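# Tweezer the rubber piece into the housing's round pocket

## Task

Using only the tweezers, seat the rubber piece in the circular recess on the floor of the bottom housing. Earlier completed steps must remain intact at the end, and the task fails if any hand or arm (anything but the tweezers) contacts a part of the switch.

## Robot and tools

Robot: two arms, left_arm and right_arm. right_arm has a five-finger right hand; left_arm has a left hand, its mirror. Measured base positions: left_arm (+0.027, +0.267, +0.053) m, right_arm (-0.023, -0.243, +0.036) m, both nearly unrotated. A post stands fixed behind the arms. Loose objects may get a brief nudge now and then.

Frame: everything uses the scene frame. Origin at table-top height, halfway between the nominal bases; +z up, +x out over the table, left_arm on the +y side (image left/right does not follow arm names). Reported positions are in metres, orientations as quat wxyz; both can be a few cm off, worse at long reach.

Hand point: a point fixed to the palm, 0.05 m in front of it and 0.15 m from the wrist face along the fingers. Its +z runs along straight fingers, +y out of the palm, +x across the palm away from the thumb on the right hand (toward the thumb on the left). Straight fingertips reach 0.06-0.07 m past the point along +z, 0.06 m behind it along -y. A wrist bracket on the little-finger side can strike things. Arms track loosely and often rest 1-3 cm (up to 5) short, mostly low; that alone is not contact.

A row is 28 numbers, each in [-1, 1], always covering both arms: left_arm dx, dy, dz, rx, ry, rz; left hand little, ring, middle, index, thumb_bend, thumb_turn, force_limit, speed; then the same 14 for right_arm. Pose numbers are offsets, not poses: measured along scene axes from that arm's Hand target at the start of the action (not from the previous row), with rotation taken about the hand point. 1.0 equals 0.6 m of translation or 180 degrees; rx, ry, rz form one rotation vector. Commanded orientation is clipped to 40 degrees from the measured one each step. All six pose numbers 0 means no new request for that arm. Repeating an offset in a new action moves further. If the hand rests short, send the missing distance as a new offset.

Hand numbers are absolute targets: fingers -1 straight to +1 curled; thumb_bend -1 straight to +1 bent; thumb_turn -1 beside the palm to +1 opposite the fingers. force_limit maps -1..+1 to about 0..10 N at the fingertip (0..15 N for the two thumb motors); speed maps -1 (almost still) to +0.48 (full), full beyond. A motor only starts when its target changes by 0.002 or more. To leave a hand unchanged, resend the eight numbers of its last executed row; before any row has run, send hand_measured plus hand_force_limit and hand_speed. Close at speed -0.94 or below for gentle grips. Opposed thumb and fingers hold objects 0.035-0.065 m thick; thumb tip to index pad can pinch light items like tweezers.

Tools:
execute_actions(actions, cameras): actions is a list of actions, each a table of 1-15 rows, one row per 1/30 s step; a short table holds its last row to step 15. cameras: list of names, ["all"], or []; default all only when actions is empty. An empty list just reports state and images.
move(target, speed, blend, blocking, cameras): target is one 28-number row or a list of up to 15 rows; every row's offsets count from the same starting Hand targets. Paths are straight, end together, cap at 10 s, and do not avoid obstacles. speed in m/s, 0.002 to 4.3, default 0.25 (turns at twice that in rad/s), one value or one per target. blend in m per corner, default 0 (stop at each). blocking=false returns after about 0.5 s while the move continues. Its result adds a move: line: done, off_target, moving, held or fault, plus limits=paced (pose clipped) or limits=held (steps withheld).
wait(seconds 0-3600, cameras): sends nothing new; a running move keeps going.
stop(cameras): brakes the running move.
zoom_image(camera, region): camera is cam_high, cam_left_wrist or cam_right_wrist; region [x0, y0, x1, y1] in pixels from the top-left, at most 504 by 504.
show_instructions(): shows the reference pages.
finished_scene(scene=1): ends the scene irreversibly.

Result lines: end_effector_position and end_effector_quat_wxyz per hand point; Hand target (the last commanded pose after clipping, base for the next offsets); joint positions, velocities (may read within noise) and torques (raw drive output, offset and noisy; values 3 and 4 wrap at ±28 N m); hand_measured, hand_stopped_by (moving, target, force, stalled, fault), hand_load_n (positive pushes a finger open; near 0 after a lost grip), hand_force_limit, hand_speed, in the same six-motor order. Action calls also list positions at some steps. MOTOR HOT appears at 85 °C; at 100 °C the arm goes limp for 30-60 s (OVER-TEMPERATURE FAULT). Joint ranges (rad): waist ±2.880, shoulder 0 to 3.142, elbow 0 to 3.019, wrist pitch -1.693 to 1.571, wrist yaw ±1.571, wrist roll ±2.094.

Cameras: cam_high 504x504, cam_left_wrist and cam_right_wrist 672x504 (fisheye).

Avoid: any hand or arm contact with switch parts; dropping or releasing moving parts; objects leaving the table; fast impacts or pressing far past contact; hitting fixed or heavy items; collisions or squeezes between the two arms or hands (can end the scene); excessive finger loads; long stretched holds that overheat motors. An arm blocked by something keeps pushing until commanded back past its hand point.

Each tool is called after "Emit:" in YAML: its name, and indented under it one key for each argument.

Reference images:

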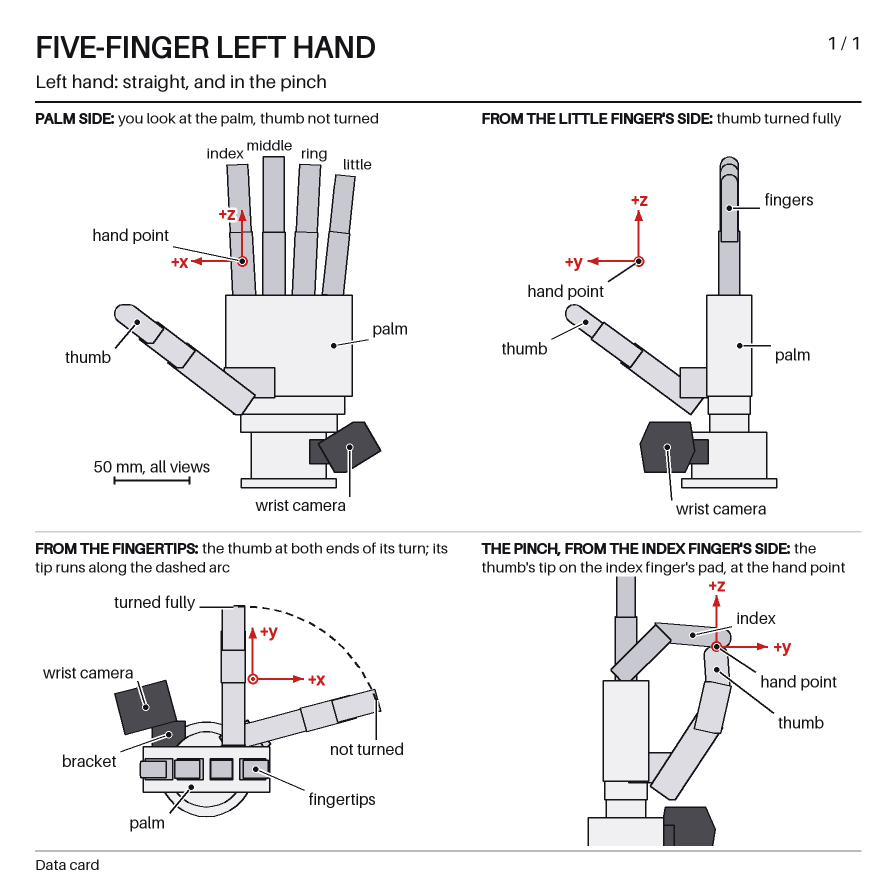

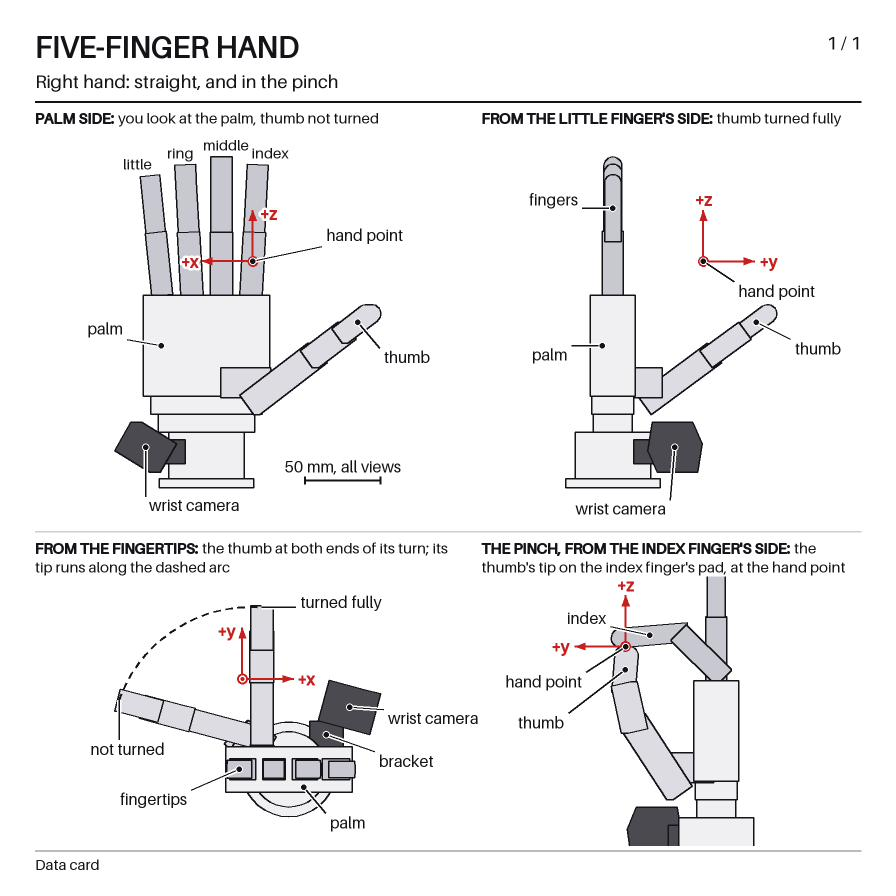

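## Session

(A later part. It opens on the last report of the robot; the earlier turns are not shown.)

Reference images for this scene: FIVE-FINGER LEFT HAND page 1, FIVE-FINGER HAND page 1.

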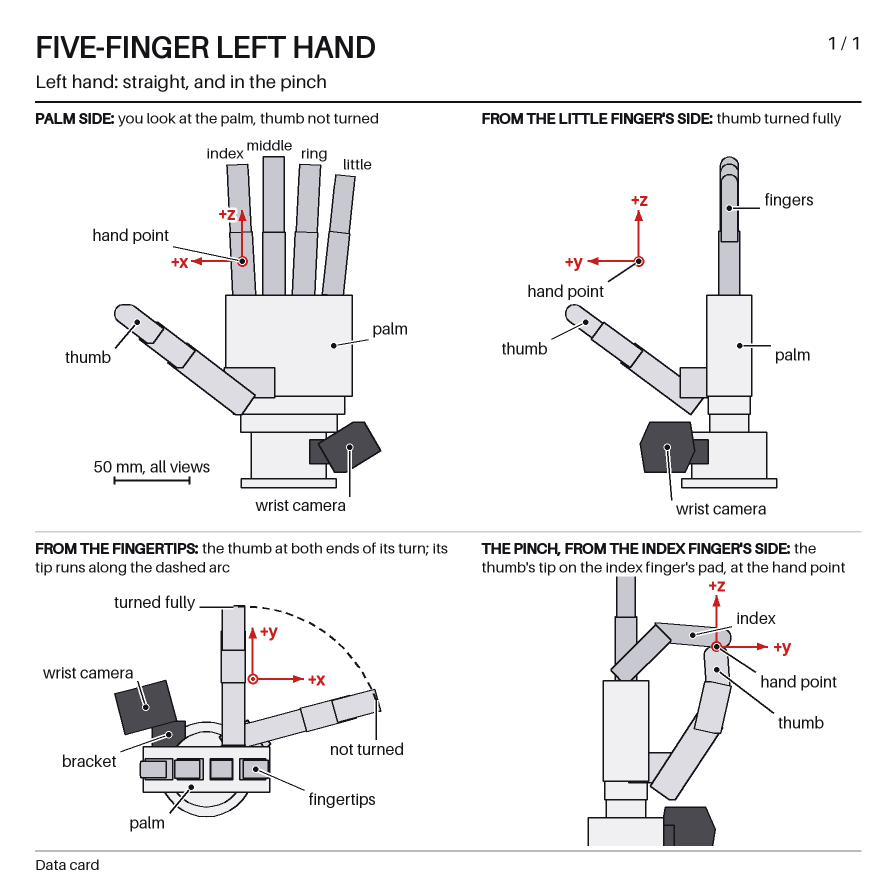

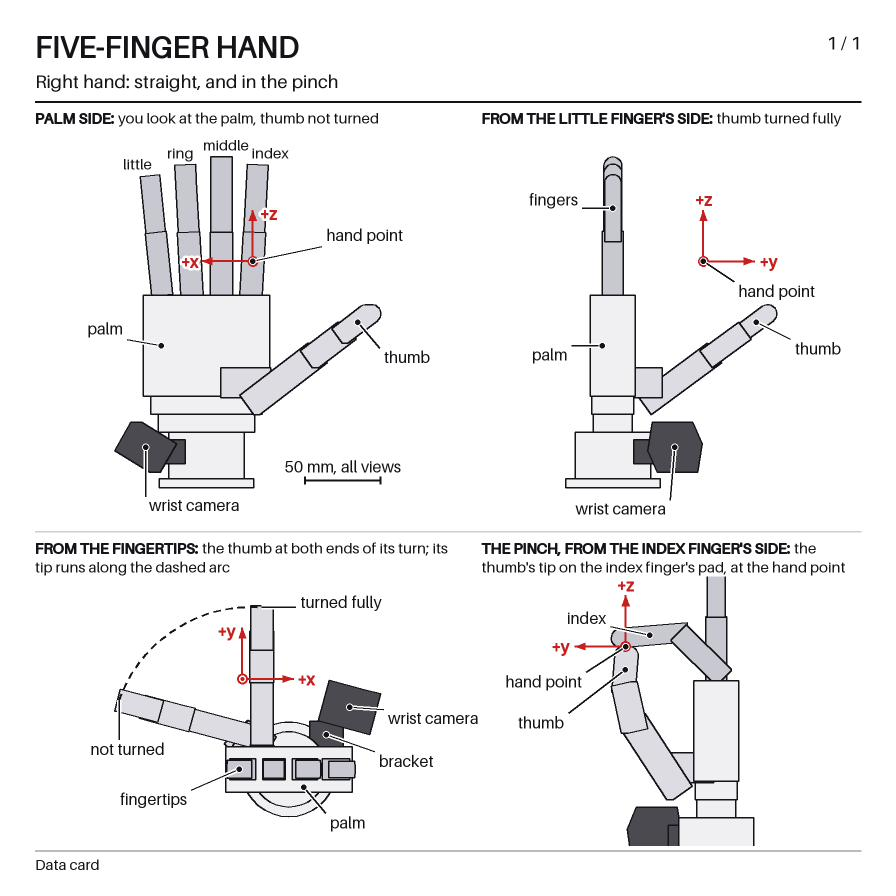

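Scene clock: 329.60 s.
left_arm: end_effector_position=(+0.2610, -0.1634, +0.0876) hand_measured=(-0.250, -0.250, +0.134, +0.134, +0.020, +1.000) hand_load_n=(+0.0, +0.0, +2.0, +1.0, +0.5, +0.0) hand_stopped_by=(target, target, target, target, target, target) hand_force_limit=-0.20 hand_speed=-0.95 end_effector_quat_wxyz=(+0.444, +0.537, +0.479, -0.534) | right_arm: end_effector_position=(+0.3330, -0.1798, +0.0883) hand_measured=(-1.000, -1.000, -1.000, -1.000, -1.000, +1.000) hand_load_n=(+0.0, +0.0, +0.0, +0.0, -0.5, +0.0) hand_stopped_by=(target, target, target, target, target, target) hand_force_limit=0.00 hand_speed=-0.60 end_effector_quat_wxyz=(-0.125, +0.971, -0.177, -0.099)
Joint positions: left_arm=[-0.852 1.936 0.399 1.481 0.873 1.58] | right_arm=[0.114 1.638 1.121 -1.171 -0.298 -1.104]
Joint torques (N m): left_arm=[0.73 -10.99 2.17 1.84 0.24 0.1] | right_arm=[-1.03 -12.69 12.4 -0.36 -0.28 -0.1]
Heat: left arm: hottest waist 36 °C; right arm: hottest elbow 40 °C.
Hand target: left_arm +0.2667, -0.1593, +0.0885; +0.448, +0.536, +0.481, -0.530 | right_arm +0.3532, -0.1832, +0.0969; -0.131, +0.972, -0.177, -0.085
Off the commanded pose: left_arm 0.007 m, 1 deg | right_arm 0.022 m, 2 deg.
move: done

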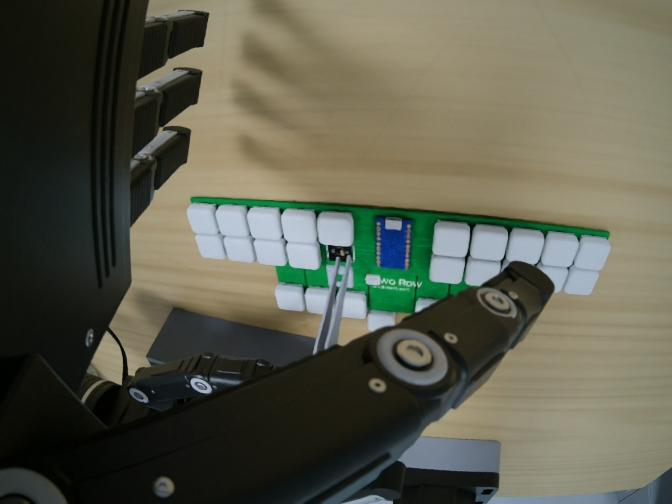

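Emit:
move:
  target: [0.0009,0.0005,-0.011,0,0,0.0004,-0.25,-0.25,0.135,0.135,0.02,1,-0.2,-0.95,0,0,0,0,0,0,-1,-1,-1,-1,-1,1,0,-0.6]
  speed: 0.015
  cameras: ["cam_right_wrist"]

Emit:
zoom_image:
  camera: "cam_right_wrist"
  region: [325, 240, 357, 264]

Scene clock: 332.83 s.
left_arm: end_effector_position=(+0.2610, -0.1626, +0.0839) hand_measured=(-0.250, -0.250, +0.134, +0.134, +0.020, +1.000) hand_load_n=(+0.0, +0.0, +1.5, +1.0, +0.5, +0.0) hand_stopped_by=(target, target, target, target, target, target) hand_force_limit=-0.20 hand_speed=-0.95 end_effector_quat_wxyz=(+0.442, +0.537, +0.482, -0.533) | right_arm: end_effector_position=(+0.3330, -0.1798, +0.0883) hand_measured=(-1.000, -1.000, -1.000, -1.000, -1.000, +1.000) hand_load_n=(-0.5, +0.0, +0.5, +0.0, +0.0, +0.0) hand_stopped_by=(target, target, target, target, target, target) hand_force_limit=0.00 hand_speed=-0.60 end_effector_quat_wxyz=(-0.125, +0.971, -0.177, -0.099)
Joint positions: left_arm=[-0.851 1.944 0.399 1.481 0.873 1.58] | right_arm=[0.114 1.638 1.121 -1.171 -0.298 -1.104]
Joint torques (N m): left_arm=[0.91 -9.23 2.47 2.66 0.24 0.11] | right_arm=[-1.03 -12.69 12.42 -0.36 -0.28 -0.1]
Heat: left arm: hottest waist 36 °C; right arm: hottest elbow 40 °C.
Hand target: left_arm +0.2672, -0.1591, +0.0819; +0.448, +0.536, +0.481, -0.529 | right_arm +0.3532, -0.1832, +0.0969; -0.131, +0.972, -0.177, -0.085
Off the commanded pose: left_arm 0.008 m, 1 deg | right_arm 0.022 m, 2 deg.
move: done

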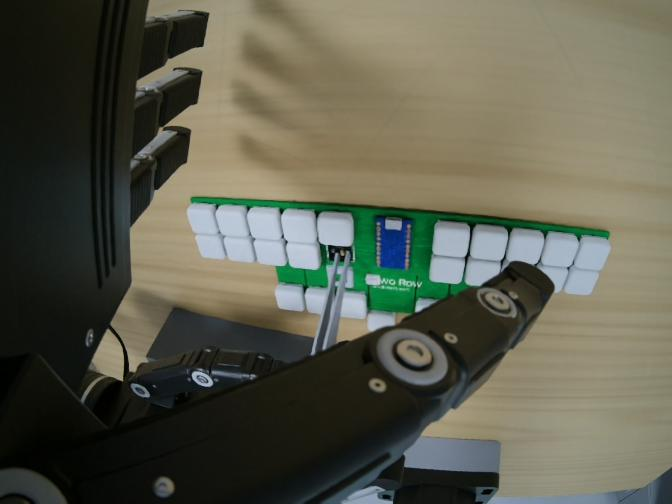

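Scaled by 15.750 from the camera's image (finer frame: 960x720).

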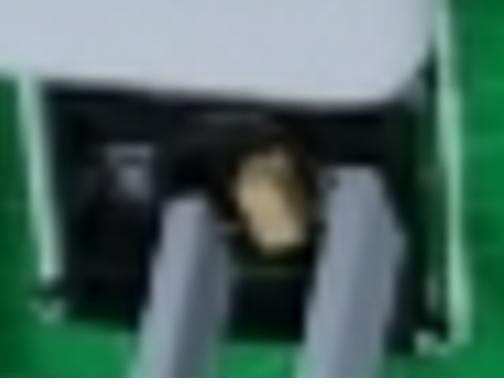

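Emit:
move:
  target: [-0.0004,0.0001,-0.0015,0,0,0,-0.25,-0.25,0.135,0.135,0.02,1,-0.2,-0.95,0,0,0,0,0,0,-1,-1,-1,-1,-1,1,0,-0.6]
  speed: 0.015
  cameras: ["cam_right_wrist"]

Emit:
zoom_image:
  camera: "cam_right_wrist"
  region: [325, 240, 357, 264]

Scene clock: 334.03 s.
left_arm: end_effector_position=(+0.2608, -0.1624, +0.0828) hand_measured=(-0.250, -0.250, +0.134, +0.134, +0.020, +1.000) hand_load_n=(+0.0, +0.0, +2.0, +1.0, +0.5, +0.0) hand_stopped_by=(target, target, target, target, target, target) hand_force_limit=-0.20 hand_speed=-0.95 end_effector_quat_wxyz=(+0.441, +0.537, +0.482, -0.533) | right_arm: end_effector_position=(+0.3330, -0.1798, +0.0883) hand_measured=(-1.000, -1.000, -1.000, -1.000, -1.000, +1.000) hand_load_n=(+0.0, +0.0, +0.0, +0.0, +0.0, +0.0) hand_stopped_by=(target, target, target, target, target, target) hand_force_limit=0.00 hand_speed=-0.60 end_effector_quat_wxyz=(-0.125, +0.971, -0.177, -0.099)
Joint positions: left_arm=[-0.851 1.948 0.399 1.484 0.873 1.58] | right_arm=[0.114 1.638 1.121 -1.171 -0.298 -1.104]
Joint torques (N m): left_arm=[0.79 -9.17 2.45 2.8 0.22 0.11] | right_arm=[-1.03 -12.69 12.41 -0.38 -0.27 -0.1]
Heat: left arm: hottest waist 36 °C; right arm: hottest elbow 40 °C.
Hand target: left_arm +0.2670, -0.1590, +0.0809; +0.448, +0.536, +0.482, -0.529 | right_arm +0.3532, -0.1832, +0.0969; -0.131, +0.972, -0.177, -0.085
Off the commanded pose: left_arm 0.007 m, 1 deg | right_arm 0.022 m, 2 deg.
move: done

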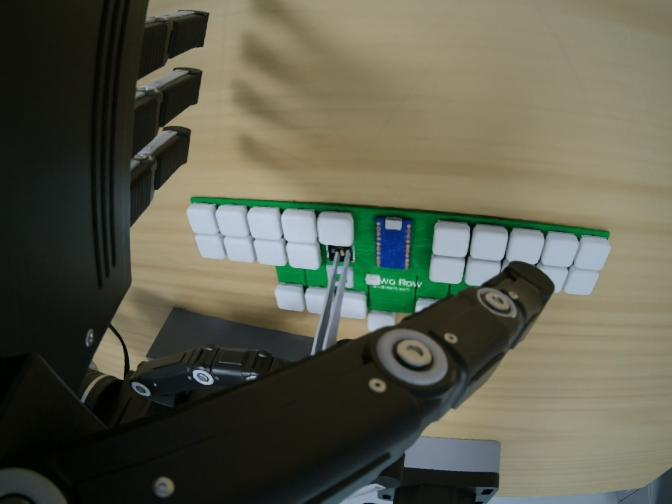

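Scaled by 15.750 from the camera's image (finer frame: 960x720).

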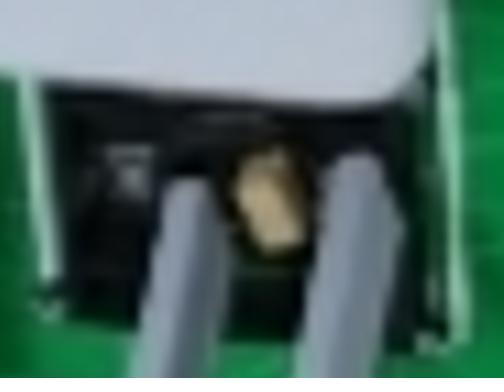

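Emit:
move:
  target: [0,0,0,0,0,0,-0.25,-0.25,0.152,0.152,0.02,1,-0.2,-0.95,0,0,0,0,0,0,-1,-1,-1,-1,-1,1,0,-0.6]
  speed: 0.015
  cameras: ["cam_right_wrist"]

Emit:
zoom_image:
  camera: "cam_right_wrist"
  region: [325, 240, 357, 264]

Scene clock: 334.80 s.
left_arm: end_effector_position=(+0.2608, -0.1624, +0.0829) hand_measured=(-0.250, -0.250, +0.152, +0.152, +0.020, +1.000) hand_load_n=(+0.0, +0.0, +2.5, +1.0, +0.5, +0.0) hand_stopped_by=(target, target, target, target, target, target) hand_force_limit=-0.20 hand_speed=-0.95 end_effector_quat_wxyz=(+0.442, +0.537, +0.482, -0.533) | right_arm: end_effector_position=(+0.3330, -0.1798, +0.0883) hand_measured=(-1.000, -1.000, -1.000, -1.000, -1.000, +1.000) hand_load_n=(+0.0, +0.0, +0.0, +0.0, +0.0, +0.0) hand_stopped_by=(target, target, target, target, target, target) hand_force_limit=0.00 hand_speed=-0.60 end_effector_quat_wxyz=(-0.125, +0.971, -0.177, -0.099)
Joint positions: left_arm=[-0.851 1.948 0.399 1.484 0.873 1.58] | right_arm=[0.114 1.638 1.121 -1.171 -0.298 -1.104]
Joint torques (N m): left_arm=[0.85 -9.17 2.43 2.67 0.23 0.11] | right_arm=[-1.03 -12.69 12.41 -0.36 -0.28 -0.1]
Heat: left arm: hottest waist 36 °C; right arm: hottest elbow 40 °C.
Hand target: left_arm +0.2670, -0.1590, +0.0809; +0.448, +0.536, +0.482, -0.529 | right_arm +0.3532, -0.1832, +0.0969; -0.131, +0.972, -0.177, -0.085
Off the commanded pose: left_arm 0.007 m, 1 deg | right_arm 0.022 m, 2 deg.
move: done

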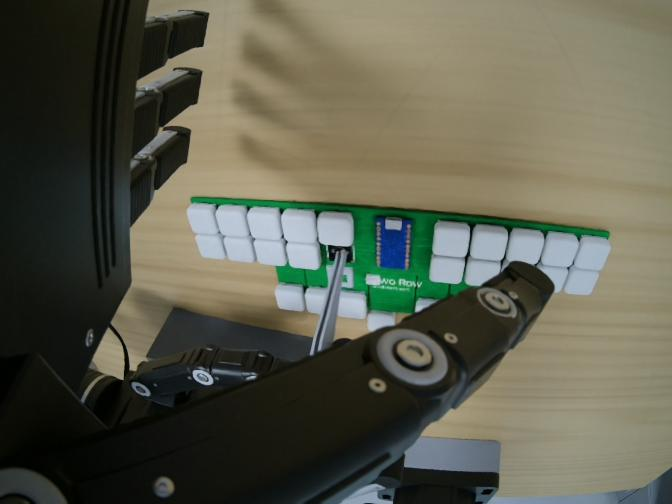

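Scaled by 15.750 from the camera's image (finer frame: 960x720).

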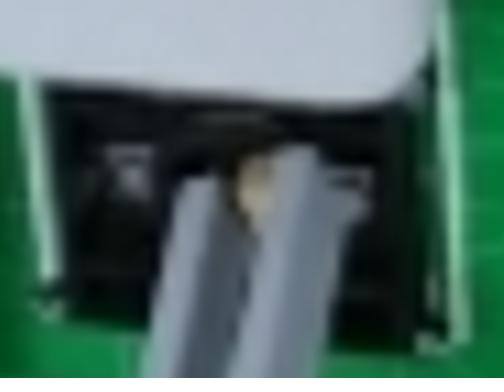

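Emit:
move:
  target:
    - [0,0,0,0,0,0,-0.25,-0.25,0.137,0.137,0.02,1,-0.2,-0.95,0,0,0,0,0,0,-1,-1,-1,-1,-1,1,0,-0.6]
    - [0,0,0.0125,0,0,0,-0.25,-0.25,0.137,0.137,0.02,1,-0.2,-0.95,0,0,0,0,0,0,-1,-1,-1,-1,-1,1,0,-0.6]
  speed: 0.015
  cameras: ["cam_right_wrist"]

Emit:
zoom_image:
  camera: "cam_right_wrist"
  region: [325, 240, 357, 264]

Scene clock: 338.17 s.
left_arm: end_effector_position=(+0.2616, -0.1633, +0.0885) hand_measured=(-0.250, -0.250, +0.136, +0.136, +0.020, +1.000) hand_load_n=(+0.0, +0.0, +1.5, +1.0, +0.0, +0.0) hand_stopped_by=(target, target, target, target, target, target) hand_force_limit=-0.20 hand_speed=-0.95 end_effector_quat_wxyz=(+0.446, +0.537, +0.478, -0.533) | right_arm: end_effector_position=(+0.3330, -0.1798, +0.0883) hand_measured=(-1.000, -1.000, -1.000, -1.000, -1.000, +1.000) hand_load_n=(+0.0, +0.0, +0.0, +0.0, +0.0, +0.0) hand_stopped_by=(target, target, target, target, target, target) hand_force_limit=0.00 hand_speed=-0.60 end_effector_quat_wxyz=(-0.125, +0.971, -0.177, -0.099)
Joint positions: left_arm=[-0.851 1.935 0.399 1.484 0.873 1.58] | right_arm=[0.114 1.638 1.121 -1.171 -0.298 -1.104]
Joint torques (N m): left_arm=[0.79 -10.87 2.17 1.72 0.21 0.11] | right_arm=[-1.08 -12.69 12.41 -0.38 -0.27 -0.1]
Heat: left arm: hottest waist 36 °C; right arm: hottest elbow 40 °C.
Hand target: left_arm +0.2670, -0.1590, +0.0885; +0.448, +0.536, +0.481, -0.529 | right_arm +0.3532, -0.1832, +0.0969; -0.131, +0.972, -0.177, -0.085
Off the commanded pose: left_arm 0.007 m, 1 deg | right_arm 0.022 m, 2 deg.
move: done

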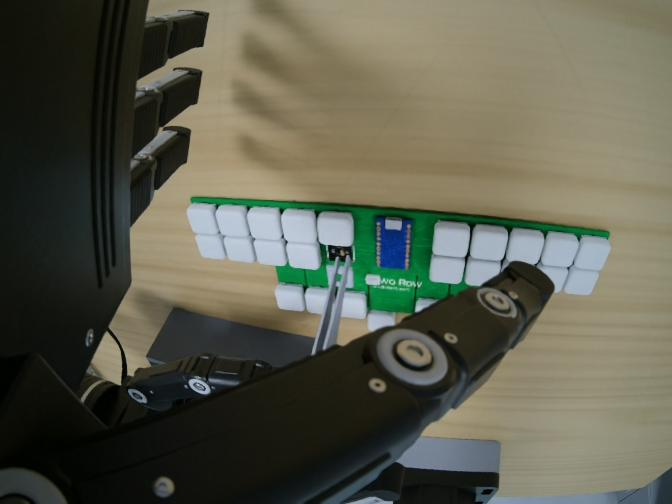

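Scaled by 15.750 from the camera's image (finer frame: 960x720).

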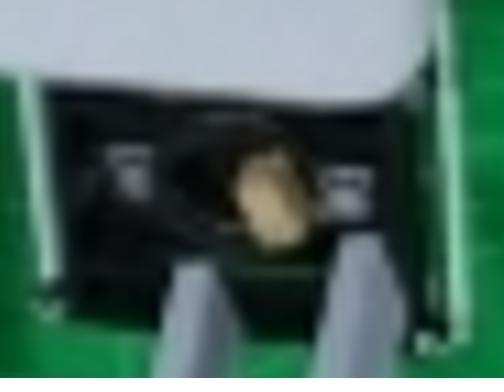

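Emit:
move:
  target: [0,0,0,0,0,0,-0.25,-0.25,0.17,0.17,0.02,1,-0.2,-0.93,0,0,0,0,0,0,-1,-1,-1,-1,-1,1,0,-0.6]
  speed: 0.015
  cameras: ["cam_right_wrist"]

Emit:
zoom_image:
  camera: "cam_right_wrist"
  region: [325, 240, 357, 264]

Scene clock: 343.13 s.
left_arm: end_effector_position=(+0.2616, -0.1633, +0.0885) hand_measured=(-0.250, -0.250, +0.170, +0.170, +0.020, +1.000) hand_load_n=(+0.0, +0.0, +2.5, +1.0, +1.0, +0.5) hand_stopped_by=(target, target, target, target, target, target) hand_force_limit=-0.20 hand_speed=-0.93 end_effector_quat_wxyz=(+0.446, +0.537, +0.478, -0.533) | right_arm: end_effector_position=(+0.3330, -0.1798, +0.0883) hand_measured=(-1.000, -1.000, -1.000, -1.000, -1.000, +1.000) hand_load_n=(+0.0, +0.0, +0.5, +0.0, -0.5, +0.0) hand_stopped_by=(target, target, target, target, target, target) hand_force_limit=0.00 hand_speed=-0.60 end_effector_quat_wxyz=(-0.125, +0.971, -0.177, -0.099)
Joint positions: left_arm=[-0.851 1.935 0.399 1.484 0.873 1.58] | right_arm=[0.114 1.638 1.121 -1.171 -0.298 -1.104]
Joint torques (N m): left_arm=[0.73 -11.11 2.11 1.73 0.21 0.1] | right_arm=[-1.03 -12.63 12.41 -0.38 -0.27 -0.1]
Heat: left arm: hottest waist 36 °C; right arm: hottest elbow 40 °C.
Hand target: left_arm +0.2670, -0.1590, +0.0885; +0.448, +0.536, +0.481, -0.529 | right_arm +0.3532, -0.1832, +0.0969; -0.131, +0.972, -0.177, -0.085
Off the commanded pose: left_arm 0.007 m, 1 deg | right_arm 0.022 m, 2 deg.
move: done

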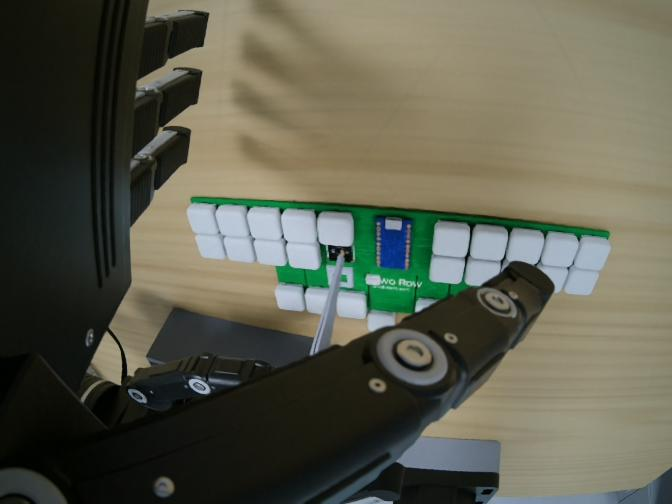

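Scaled by 15.750 from the camera's image (finer frame: 960x720).

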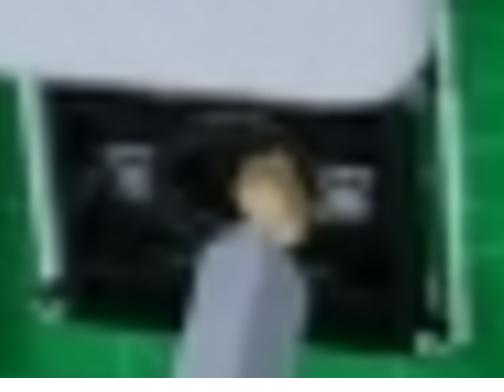

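Emit:
move:
  target:
    - [-0.0015,0.0002,0,0,0,-0.0013,-0.25,-0.25,0.137,0.137,0.02,1,-0.2,-0.95,0,0,0,0,0,0,-1,-1,-1,-1,-1,1,0,-0.6]
    - [-0.0015,0.0002,-0.012,0,0,-0.0013,-0.25,-0.25,0.137,0.137,0.02,1,-0.2,-0.95,0,0,0,0,0,0,-1,-1,-1,-1,-1,1,0,-0.6]
  speed: 0.015
  cameras: ["cam_right_wrist"]

Emit:
zoom_image:
  camera: "cam_right_wrist"
  region: [325, 240, 357, 264]

Scene clock: 346.63 s.
left_arm: end_effector_position=(+0.2601, -0.1626, +0.0835) hand_measured=(-0.250, -0.250, +0.136, +0.136, +0.020, +1.000) hand_load_n=(+0.0, +0.0, +1.5, +1.0, +0.0, +0.0) hand_stopped_by=(target, target, target, target, target, target) hand_force_limit=-0.20 hand_speed=-0.95 end_effector_quat_wxyz=(+0.441, +0.538, +0.481, -0.534) | right_arm: end_effector_position=(+0.3330, -0.1798, +0.0883) hand_measured=(-1.000, -1.000, -1.000, -1.000, -1.000, +1.000) hand_load_n=(+0.0, +0.0, +0.0, +0.0, +0.0, +0.0) hand_stopped_by=(target, target, target, target, target, target) hand_force_limit=0.00 hand_speed=-0.60 end_effector_quat_wxyz=(-0.125, +0.971, -0.177, -0.099)
Joint positions: left_arm=[-0.851 1.947 0.399 1.484 0.877 1.58] | right_arm=[0.114 1.638 1.121 -1.171 -0.298 -1.104]
Joint torques (N m): left_arm=[0.79 -8.88 2.36 2.69 0.23 0.12] | right_arm=[-1.08 -12.69 12.42 -0.38 -0.28 -0.1]
Heat: left arm: hottest waist 36 °C; right arm: hottest elbow 40 °C.
Hand target: left_arm +0.2661, -0.1589, +0.0814; +0.447, +0.537, +0.480, -0.530 | right_arm +0.3532, -0.1832, +0.0969; -0.131, +0.972, -0.177, -0.085
Off the commanded pose: left_arm 0.007 m, 1 deg | right_arm 0.022 m, 2 deg.
move: done

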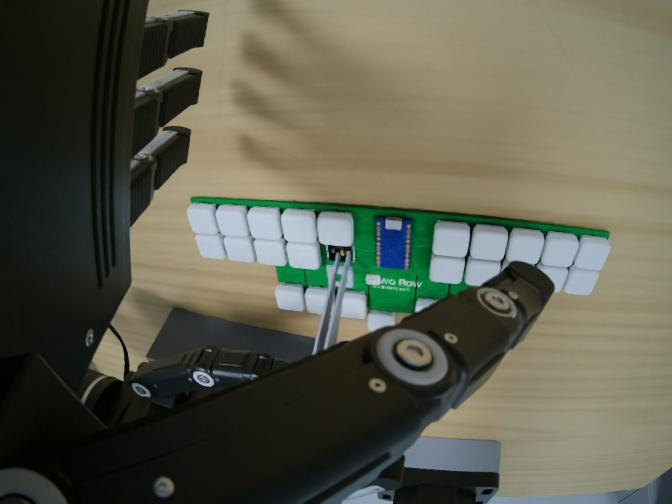

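Scaled by 15.750 from the camera's image (finer frame: 960x720).

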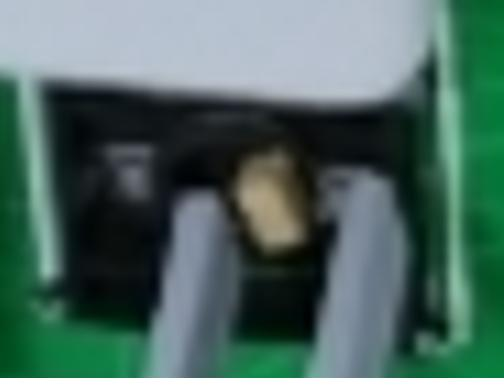

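Emit:
move:
  target:
    - [0,0.0008,0,0,0,-0.0005,-0.25,-0.25,0.137,0.137,0.02,1,-0.2,-0.95,0,0,0,0,0,0,-1,-1,-1,-1,-1,1,0,-0.6]
    - [0,0.0008,-0.0016,0,0,-0.0005,-0.25,-0.25,0.137,0.137,0.02,1,-0.2,-0.95,0,0,0,0,0,0,-1,-1,-1,-1,-1,1,0,-0.6]
  speed: 0.015
  cameras: ["cam_right_wrist"]

Emit:
zoom_image:
  camera: "cam_right_wrist"
  region: [325, 240, 357, 264]

Scene clock: 347.87 s.
left_arm: end_effector_position=(+0.2601, -0.1621, +0.0824) hand_measured=(-0.250, -0.250, +0.136, +0.136, +0.020, +1.000) hand_load_n=(+0.0, +0.0, +1.5, +1.0, +0.0, +0.0) hand_stopped_by=(target, target, target, target, target, target) hand_force_limit=-0.20 hand_speed=-0.95 end_effector_quat_wxyz=(+0.440, +0.538, +0.481, -0.535) | right_arm: end_effector_position=(+0.3330, -0.1798, +0.0883) hand_measured=(-1.000, -1.000, -1.000, -1.000, -1.000, +1.000) hand_load_n=(+0.0, +0.0, +0.0, +0.0, +0.0, +0.0) hand_stopped_by=(target, target, target, target, target, target) hand_force_limit=0.00 hand_speed=-0.60 end_effector_quat_wxyz=(-0.125, +0.971, -0.177, -0.099)
Joint positions: left_arm=[-0.849 1.95 0.399 1.487 0.88 1.58] | right_arm=[0.114 1.638 1.121 -1.171 -0.298 -1.104]
Joint torques (N m): left_arm=[0.85 -9.17 2.37 2.69 0.25 0.11] | right_arm=[-1.03 -12.69 12.41 -0.35 -0.27 -0.1]
Heat: left arm: hottest waist 36 °C; right arm: hottest elbow 40 °C.
Hand target: left_arm +0.2661, -0.1584, +0.0803; +0.447, +0.537, +0.480, -0.531 | right_arm +0.3532, -0.1832, +0.0969; -0.131, +0.972, -0.177, -0.085
Off the commanded pose: left_arm 0.007 m, 1 deg | right_arm 0.022 m, 2 deg.
move: done

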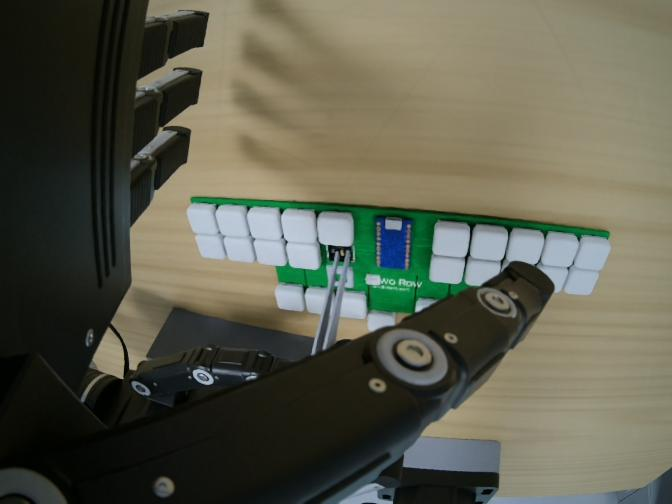

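Scaled by 15.750 from the camera's image (finer frame: 960x720).

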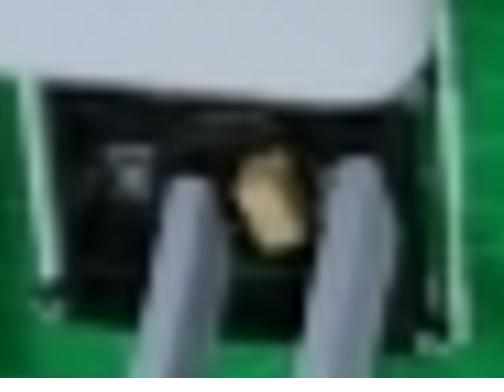

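Emit:
move:
  target: [-0.0012,0.0003,-0.0012,0,0,-0.001,-0.25,-0.25,0.137,0.137,0.02,1,-0.2,-0.95,0,0,0,0,0,0,-1,-1,-1,-1,-1,1,0,-0.6]
  speed: 0.015
  cameras: ["cam_right_wrist"]

Emit:
zoom_image:
  camera: "cam_right_wrist"
  region: [325, 240, 357, 264]

Scene clock: 348.83 s.
left_arm: end_effector_position=(+0.2597, -0.1619, +0.0822) hand_measured=(-0.250, -0.250, +0.136, +0.136, +0.020, +1.000) hand_load_n=(+0.0, +0.0, +1.5, +1.0, +0.0, +0.0) hand_stopped_by=(target, target, target, target, target, target) hand_force_limit=-0.20 hand_speed=-0.95 end_effector_quat_wxyz=(+0.440, +0.539, +0.479, -0.535) | right_arm: end_effector_position=(+0.3330, -0.1798, +0.0883) hand_measured=(-1.000, -1.000, -1.000, -1.000, -1.000, +1.000) hand_load_n=(+0.0, +0.0, +0.0, +0.0, +0.0, +0.0) hand_stopped_by=(target, target, target, target, target, target) hand_force_limit=0.00 hand_speed=-0.60 end_effector_quat_wxyz=(-0.125, +0.971, -0.177, -0.099)
Joint positions: left_arm=[-0.848 1.953 0.399 1.491 0.884 1.58] | right_arm=[0.114 1.638 1.121 -1.171 -0.298 -1.104]
Joint torques (N m): left_arm=[0.79 -9.05 2.33 2.66 0.24 0.13] | right_arm=[-1.03 -12.75 12.41 -0.36 -0.28 -0.1]
Heat: left arm: hottest waist 36 °C; right arm: hottest elbow 40 °C.
Hand target: left_arm +0.2655, -0.1581, +0.0795; +0.446, +0.538, +0.479, -0.531 | right_arm +0.3532, -0.1832, +0.0969; -0.131, +0.972, -0.177, -0.085
Off the commanded pose: left_arm 0.007 m, 1 deg | right_arm 0.022 m, 2 deg.
move: done

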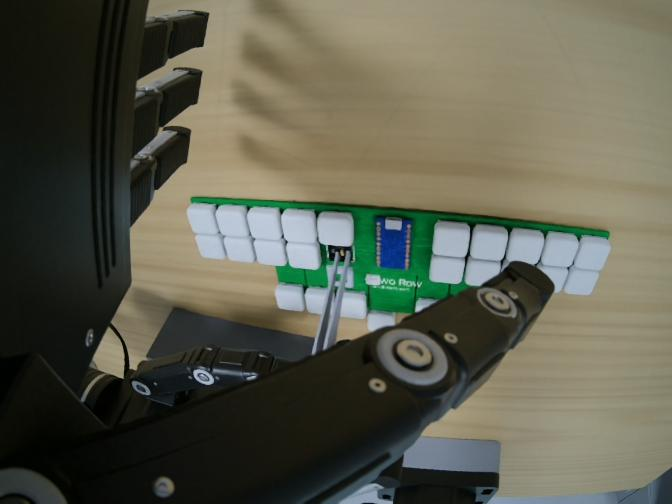

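Scaled by 15.750 from the camera's image (finer frame: 960x720).

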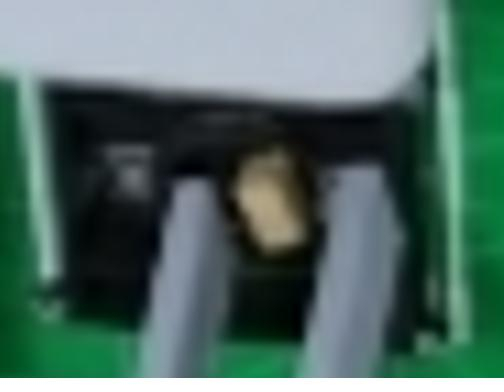

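Emit:
move:
  target: [0,0,-0.0008,0,0,0,-0.25,-0.25,0.152,0.152,0.02,1,-0.2,-0.95,0,0,0,0,0,0,-1,-1,-1,-1,-1,1,0,-0.6]
  speed: 0.015
  cameras: ["cam_right_wrist"]

Emit:
zoom_image:
  camera: "cam_right_wrist"
  region: [325, 240, 357, 264]

Scene clock: 349.80 s.
left_arm: end_effector_position=(+0.2595, -0.1618, +0.0815) hand_measured=(-0.250, -0.250, +0.152, +0.152, +0.020, +1.000) hand_load_n=(+0.0, +0.0, +2.5, +1.0, +0.5, +0.0) hand_stopped_by=(target, target, target, target, target, target) hand_force_limit=-0.20 hand_speed=-0.95 end_effector_quat_wxyz=(+0.440, +0.539, +0.479, -0.535) | right_arm: end_effector_position=(+0.3330, -0.1798, +0.0883) hand_measured=(-1.000, -1.000, -1.000, -1.000, -1.000, +1.000) hand_load_n=(+0.0, +0.0, +0.0, +0.0, -0.5, +0.0) hand_stopped_by=(target, target, target, target, target, target) hand_force_limit=0.00 hand_speed=-0.60 end_effector_quat_wxyz=(-0.125, +0.971, -0.177, -0.099)
Joint positions: left_arm=[-0.848 1.956 0.399 1.493 0.884 1.58] | right_arm=[0.114 1.638 1.121 -1.171 -0.298 -1.104]
Joint torques (N m): left_arm=[0.73 -9.11 2.36 2.67 0.23 0.12] | right_arm=[-1.03 -12.69 12.41 -0.36 -0.27 -0.1]
Heat: left arm: hottest waist 36 °C; right arm: hottest elbow 40 °C.
Hand target: left_arm +0.2655, -0.1581, +0.0790; +0.446, +0.538, +0.479, -0.531 | right_arm +0.3532, -0.1832, +0.0969; -0.131, +0.972, -0.177, -0.085
Off the commanded pose: left_arm 0.007 m, 1 deg | right_arm 0.022 m, 2 deg.
move: done

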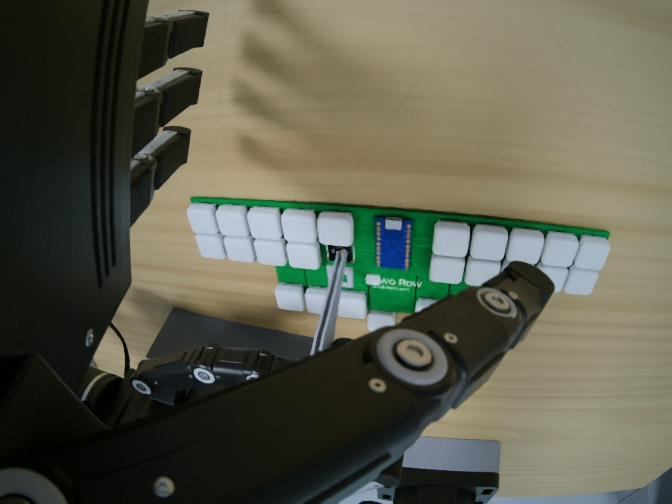

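Scaled by 15.750 from the camera's image (finer frame: 960x720).

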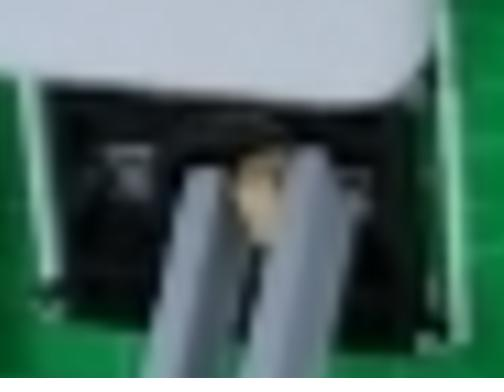

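Emit:
move:
  target: [0,0,0,0,0,0,-0.25,-0.25,0.16,0.16,0.02,1,-0.2,-0.95,0,0,0,0,0,0,-1,-1,-1,-1,-1,1,0,-0.6]
  speed: 0.015
  cameras: ["cam_right_wrist"]

Emit:
zoom_image:
  camera: "cam_right_wrist"
  region: [325, 240, 357, 264]

Scene clock: 350.87 s.
left_arm: end_effector_position=(+0.2595, -0.1618, +0.0815) hand_measured=(-0.250, -0.250, +0.160, +0.160, +0.020, +1.000) hand_load_n=(+0.0, +0.0, +2.5, +1.0, +0.5, +0.0) hand_stopped_by=(target, target, target, target, target, target) hand_force_limit=-0.20 hand_speed=-0.95 end_effector_quat_wxyz=(+0.440, +0.539, +0.479, -0.535) | right_arm: end_effector_position=(+0.3330, -0.1798, +0.0883) hand_measured=(-1.000, -1.000, -1.000, -1.000, -1.000, +1.000) hand_load_n=(+0.0, +0.0, +0.0, +0.0, +0.0, +0.0) hand_stopped_by=(target, target, target, target, target, target) hand_force_limit=0.00 hand_speed=-0.60 end_effector_quat_wxyz=(-0.125, +0.971, -0.177, -0.099)
Joint positions: left_arm=[-0.848 1.956 0.399 1.493 0.884 1.58] | right_arm=[0.114 1.638 1.121 -1.171 -0.298 -1.104]
Joint torques (N m): left_arm=[0.85 -9.05 2.33 2.63 0.23 0.12] | right_arm=[-1.08 -12.75 12.41 -0.35 -0.28 -0.1]
Heat: left arm: hottest waist 36 °C; right arm: hottest elbow 40 °C.
Hand target: left_arm +0.2655, -0.1581, +0.0790; +0.446, +0.538, +0.479, -0.531 | right_arm +0.3532, -0.1832, +0.0969; -0.131, +0.972, -0.177, -0.085
Off the commanded pose: left_arm 0.007 m, 1 deg | right_arm 0.022 m, 2 deg.
move: done

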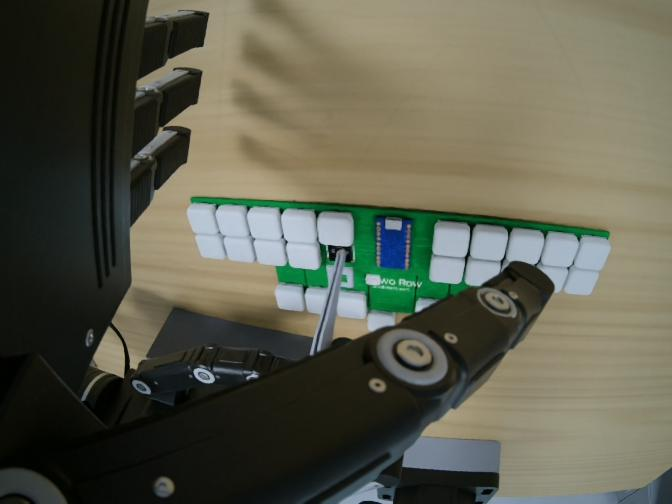

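Scaled by 15.750 from the camera's image (finer frame: 960x720).

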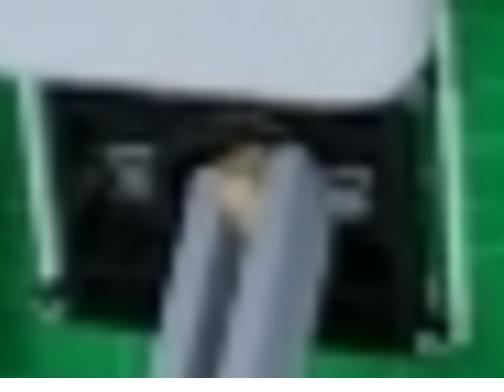

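Emit:
move:
  target: [-0.0003,0,-0.0012,0,0,0,-0.25,-0.25,0.16,0.16,0.02,1,-0.2,-0.95,0,0,0,0,0,0,-1,-1,-1,-1,-1,1,0,-0.6]
  speed: 0.01
  cameras: ["cam_right_wrist"]

Emit:
zoom_image:
  camera: "cam_right_wrist"
  region: [325, 240, 357, 264]

Scene clock: 352.03 s.
left_arm: end_effector_position=(+0.2594, -0.1618, +0.0815) hand_measured=(-0.250, -0.250, +0.160, +0.160, +0.020, +1.000) hand_load_n=(+0.0, +0.0, +2.5, +1.0, +0.5, +0.0) hand_stopped_by=(target, target, target, target, target, target) hand_force_limit=-0.20 hand_speed=-0.95 end_effector_quat_wxyz=(+0.440, +0.539, +0.479, -0.535) | right_arm: end_effector_position=(+0.3330, -0.1798, +0.0883) hand_measured=(-1.000, -1.000, -1.000, -1.000, -1.000, +1.000) hand_load_n=(+0.0, +0.0, +0.0, +0.0, +0.0, +0.0) hand_stopped_by=(target, target, target, target, target, target) hand_force_limit=0.00 hand_speed=-0.60 end_effector_quat_wxyz=(-0.125, +0.971, -0.177, -0.099)
Joint positions: left_arm=[-0.848 1.958 0.399 1.497 0.884 1.58] | right_arm=[0.114 1.638 1.121 -1.171 -0.298 -1.104]
Joint torques (N m): left_arm=[0.79 -8.88 2.32 2.69 0.22 0.11] | right_arm=[-1.03 -12.75 12.42 -0.36 -0.28 -0.1]
Heat: left arm: hottest waist 36 °C; right arm: hottest elbow 40 °C.
Hand target: left_arm +0.2653, -0.1581, +0.0784; +0.446, +0.538, +0.479, -0.531 | right_arm +0.3532, -0.1832, +0.0969; -0.131, +0.972, -0.177, -0.085
Off the commanded pose: left_arm 0.008 m, 1 deg | right_arm 0.022 m, 2 deg.
move: done

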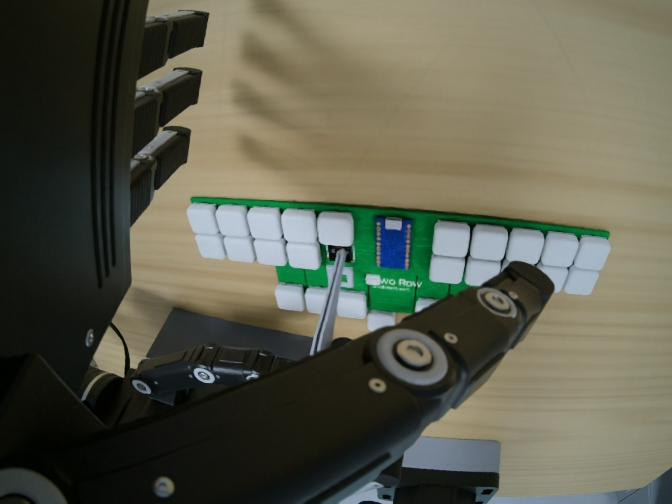

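Scaled by 15.750 from the camera's image (finer frame: 960x720).

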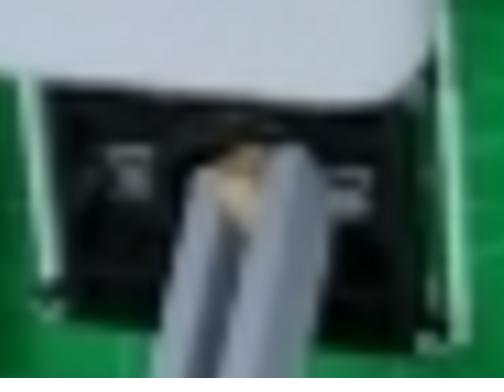

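Emit:
move:
  target: [0,0,0,0,0,0,-0.25,-0.25,0.15,0.15,0.02,1,-0.2,-0.98,0,0,0,0,0,0,-1,-1,-1,-1,-1,1,0,-0.6]
  speed: 0.01
  cameras: ["cam_right_wrist"]

Emit:
zoom_image:
  camera: "cam_right_wrist"
  region: [325, 240, 357, 264]

Scene clock: 352.93 s.
left_arm: end_effector_position=(+0.2594, -0.1617, +0.0813) hand_measured=(-0.250, -0.250, +0.150, +0.150, +0.020, +1.000) hand_load_n=(+0.0, +0.0, +2.5, +0.5, +0.5, +0.0) hand_stopped_by=(target, target, target, target, target, target) hand_force_limit=-0.20 hand_speed=-0.98 end_effector_quat_wxyz=(+0.440, +0.539, +0.479, -0.535) | right_arm: end_effector_position=(+0.3330, -0.1798, +0.0883) hand_measured=(-1.000, -1.000, -1.000, -1.000, -1.000, +1.000) hand_load_n=(+0.0, +0.0, +0.0, +0.0, +0.0, +0.0) hand_stopped_by=(target, target, target, target, target, target) hand_force_limit=0.00 hand_speed=-0.60 end_effector_quat_wxyz=(-0.125, +0.971, -0.177, -0.099)
Joint positions: left_arm=[-0.848 1.958 0.399 1.497 0.884 1.58] | right_arm=[0.114 1.638 1.121 -1.171 -0.298 -1.104]
Joint torques (N m): left_arm=[0.85 -8.94 2.3 2.66 0.22 0.11] | right_arm=[-1.08 -12.69 12.41 -0.36 -0.28 -0.1]
Heat: left arm: hottest waist 36 °C; right arm: hottest elbow 40 °C.
Hand target: left_arm +0.2653, -0.1581, +0.0783; +0.446, +0.538, +0.479, -0.531 | right_arm +0.3532, -0.1832, +0.0969; -0.131, +0.972, -0.177, -0.085
Off the commanded pose: left_arm 0.008 m, 1 deg | right_arm 0.022 m, 2 deg.
move: done

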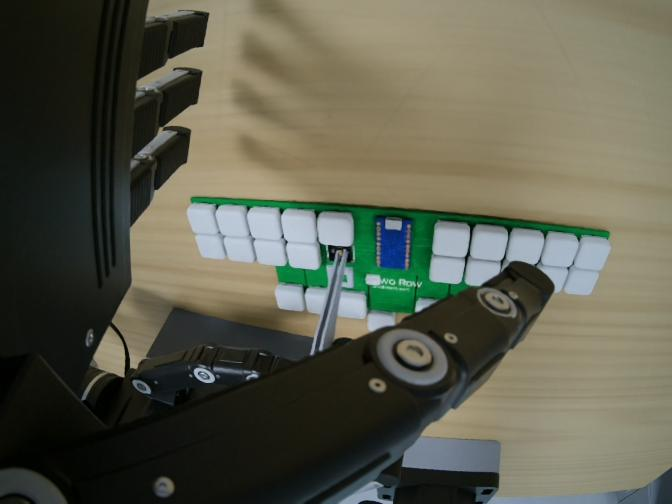

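Scaled by 15.750 from the camera's image (finer frame: 960x720).

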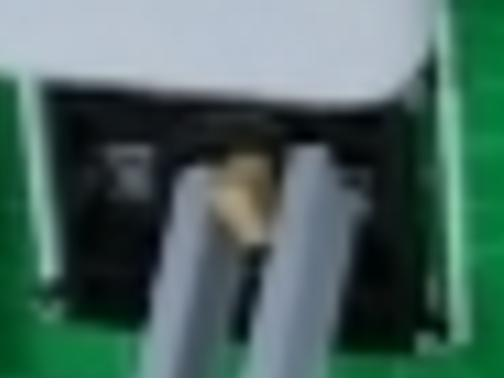

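Emit:
move:
  target: [0,0,0,0,0,0,-0.25,-0.25,0.135,0.135,0.02,1,-0.2,-0.98,0,0,0,0,0,0,-1,-1,-1,-1,-1,1,0,-0.6]
  speed: 0.01
  cameras: ["cam_right_wrist"]

Emit:
zoom_image:
  camera: "cam_right_wrist"
  region: [325, 240, 357, 264]

Scene clock: 353.87 s.
left_arm: end_effector_position=(+0.2594, -0.1617, +0.0811) hand_measured=(-0.250, -0.250, +0.134, +0.134, +0.020, +1.000) hand_load_n=(+0.0, +0.0, +2.0, +0.5, +0.0, +0.0) hand_stopped_by=(target, target, target, target, target, target) hand_force_limit=-0.20 hand_speed=-0.98 end_effector_quat_wxyz=(+0.440, +0.539, +0.479, -0.535) | right_arm: end_effector_position=(+0.3330, -0.1798, +0.0883) hand_measured=(-1.000, -1.000, -1.000, -1.000, -1.000, +1.000) hand_load_n=(+0.0, +0.0, +0.0, +0.0, +0.0, +0.0) hand_stopped_by=(target, target, target, target, target, target) hand_force_limit=0.00 hand_speed=-0.60 end_effector_quat_wxyz=(-0.125, +0.971, -0.177, -0.099)
Joint positions: left_arm=[-0.848 1.959 0.399 1.497 0.884 1.58] | right_arm=[0.114 1.638 1.121 -1.171 -0.298 -1.104]
Joint torques (N m): left_arm=[0.73 -9.05 2.3 2.62 0.22 0.12] | right_arm=[-1.03 -12.69 12.41 -0.36 -0.27 -0.1]
Heat: left arm: hottest waist 36 °C; right arm: hottest elbow 40 °C.
Hand target: left_arm +0.2653, -0.1581, +0.0783; +0.446, +0.538, +0.479, -0.531 | right_arm +0.3532, -0.1832, +0.0969; -0.131, +0.972, -0.177, -0.085
Off the commanded pose: left_arm 0.007 m, 1 deg | right_arm 0.022 m, 2 deg.
move: done

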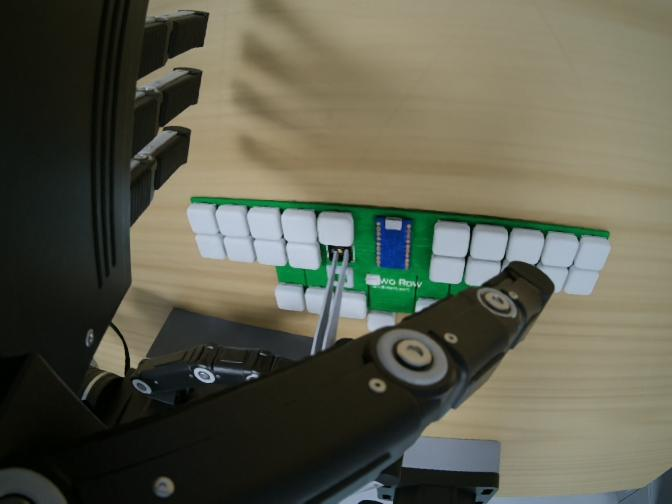

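Scaled by 15.750 from the camera's image (finer frame: 960x720).

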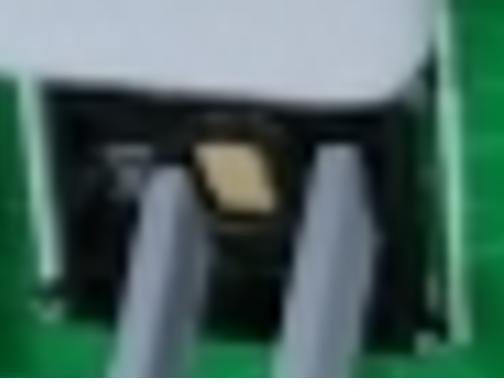

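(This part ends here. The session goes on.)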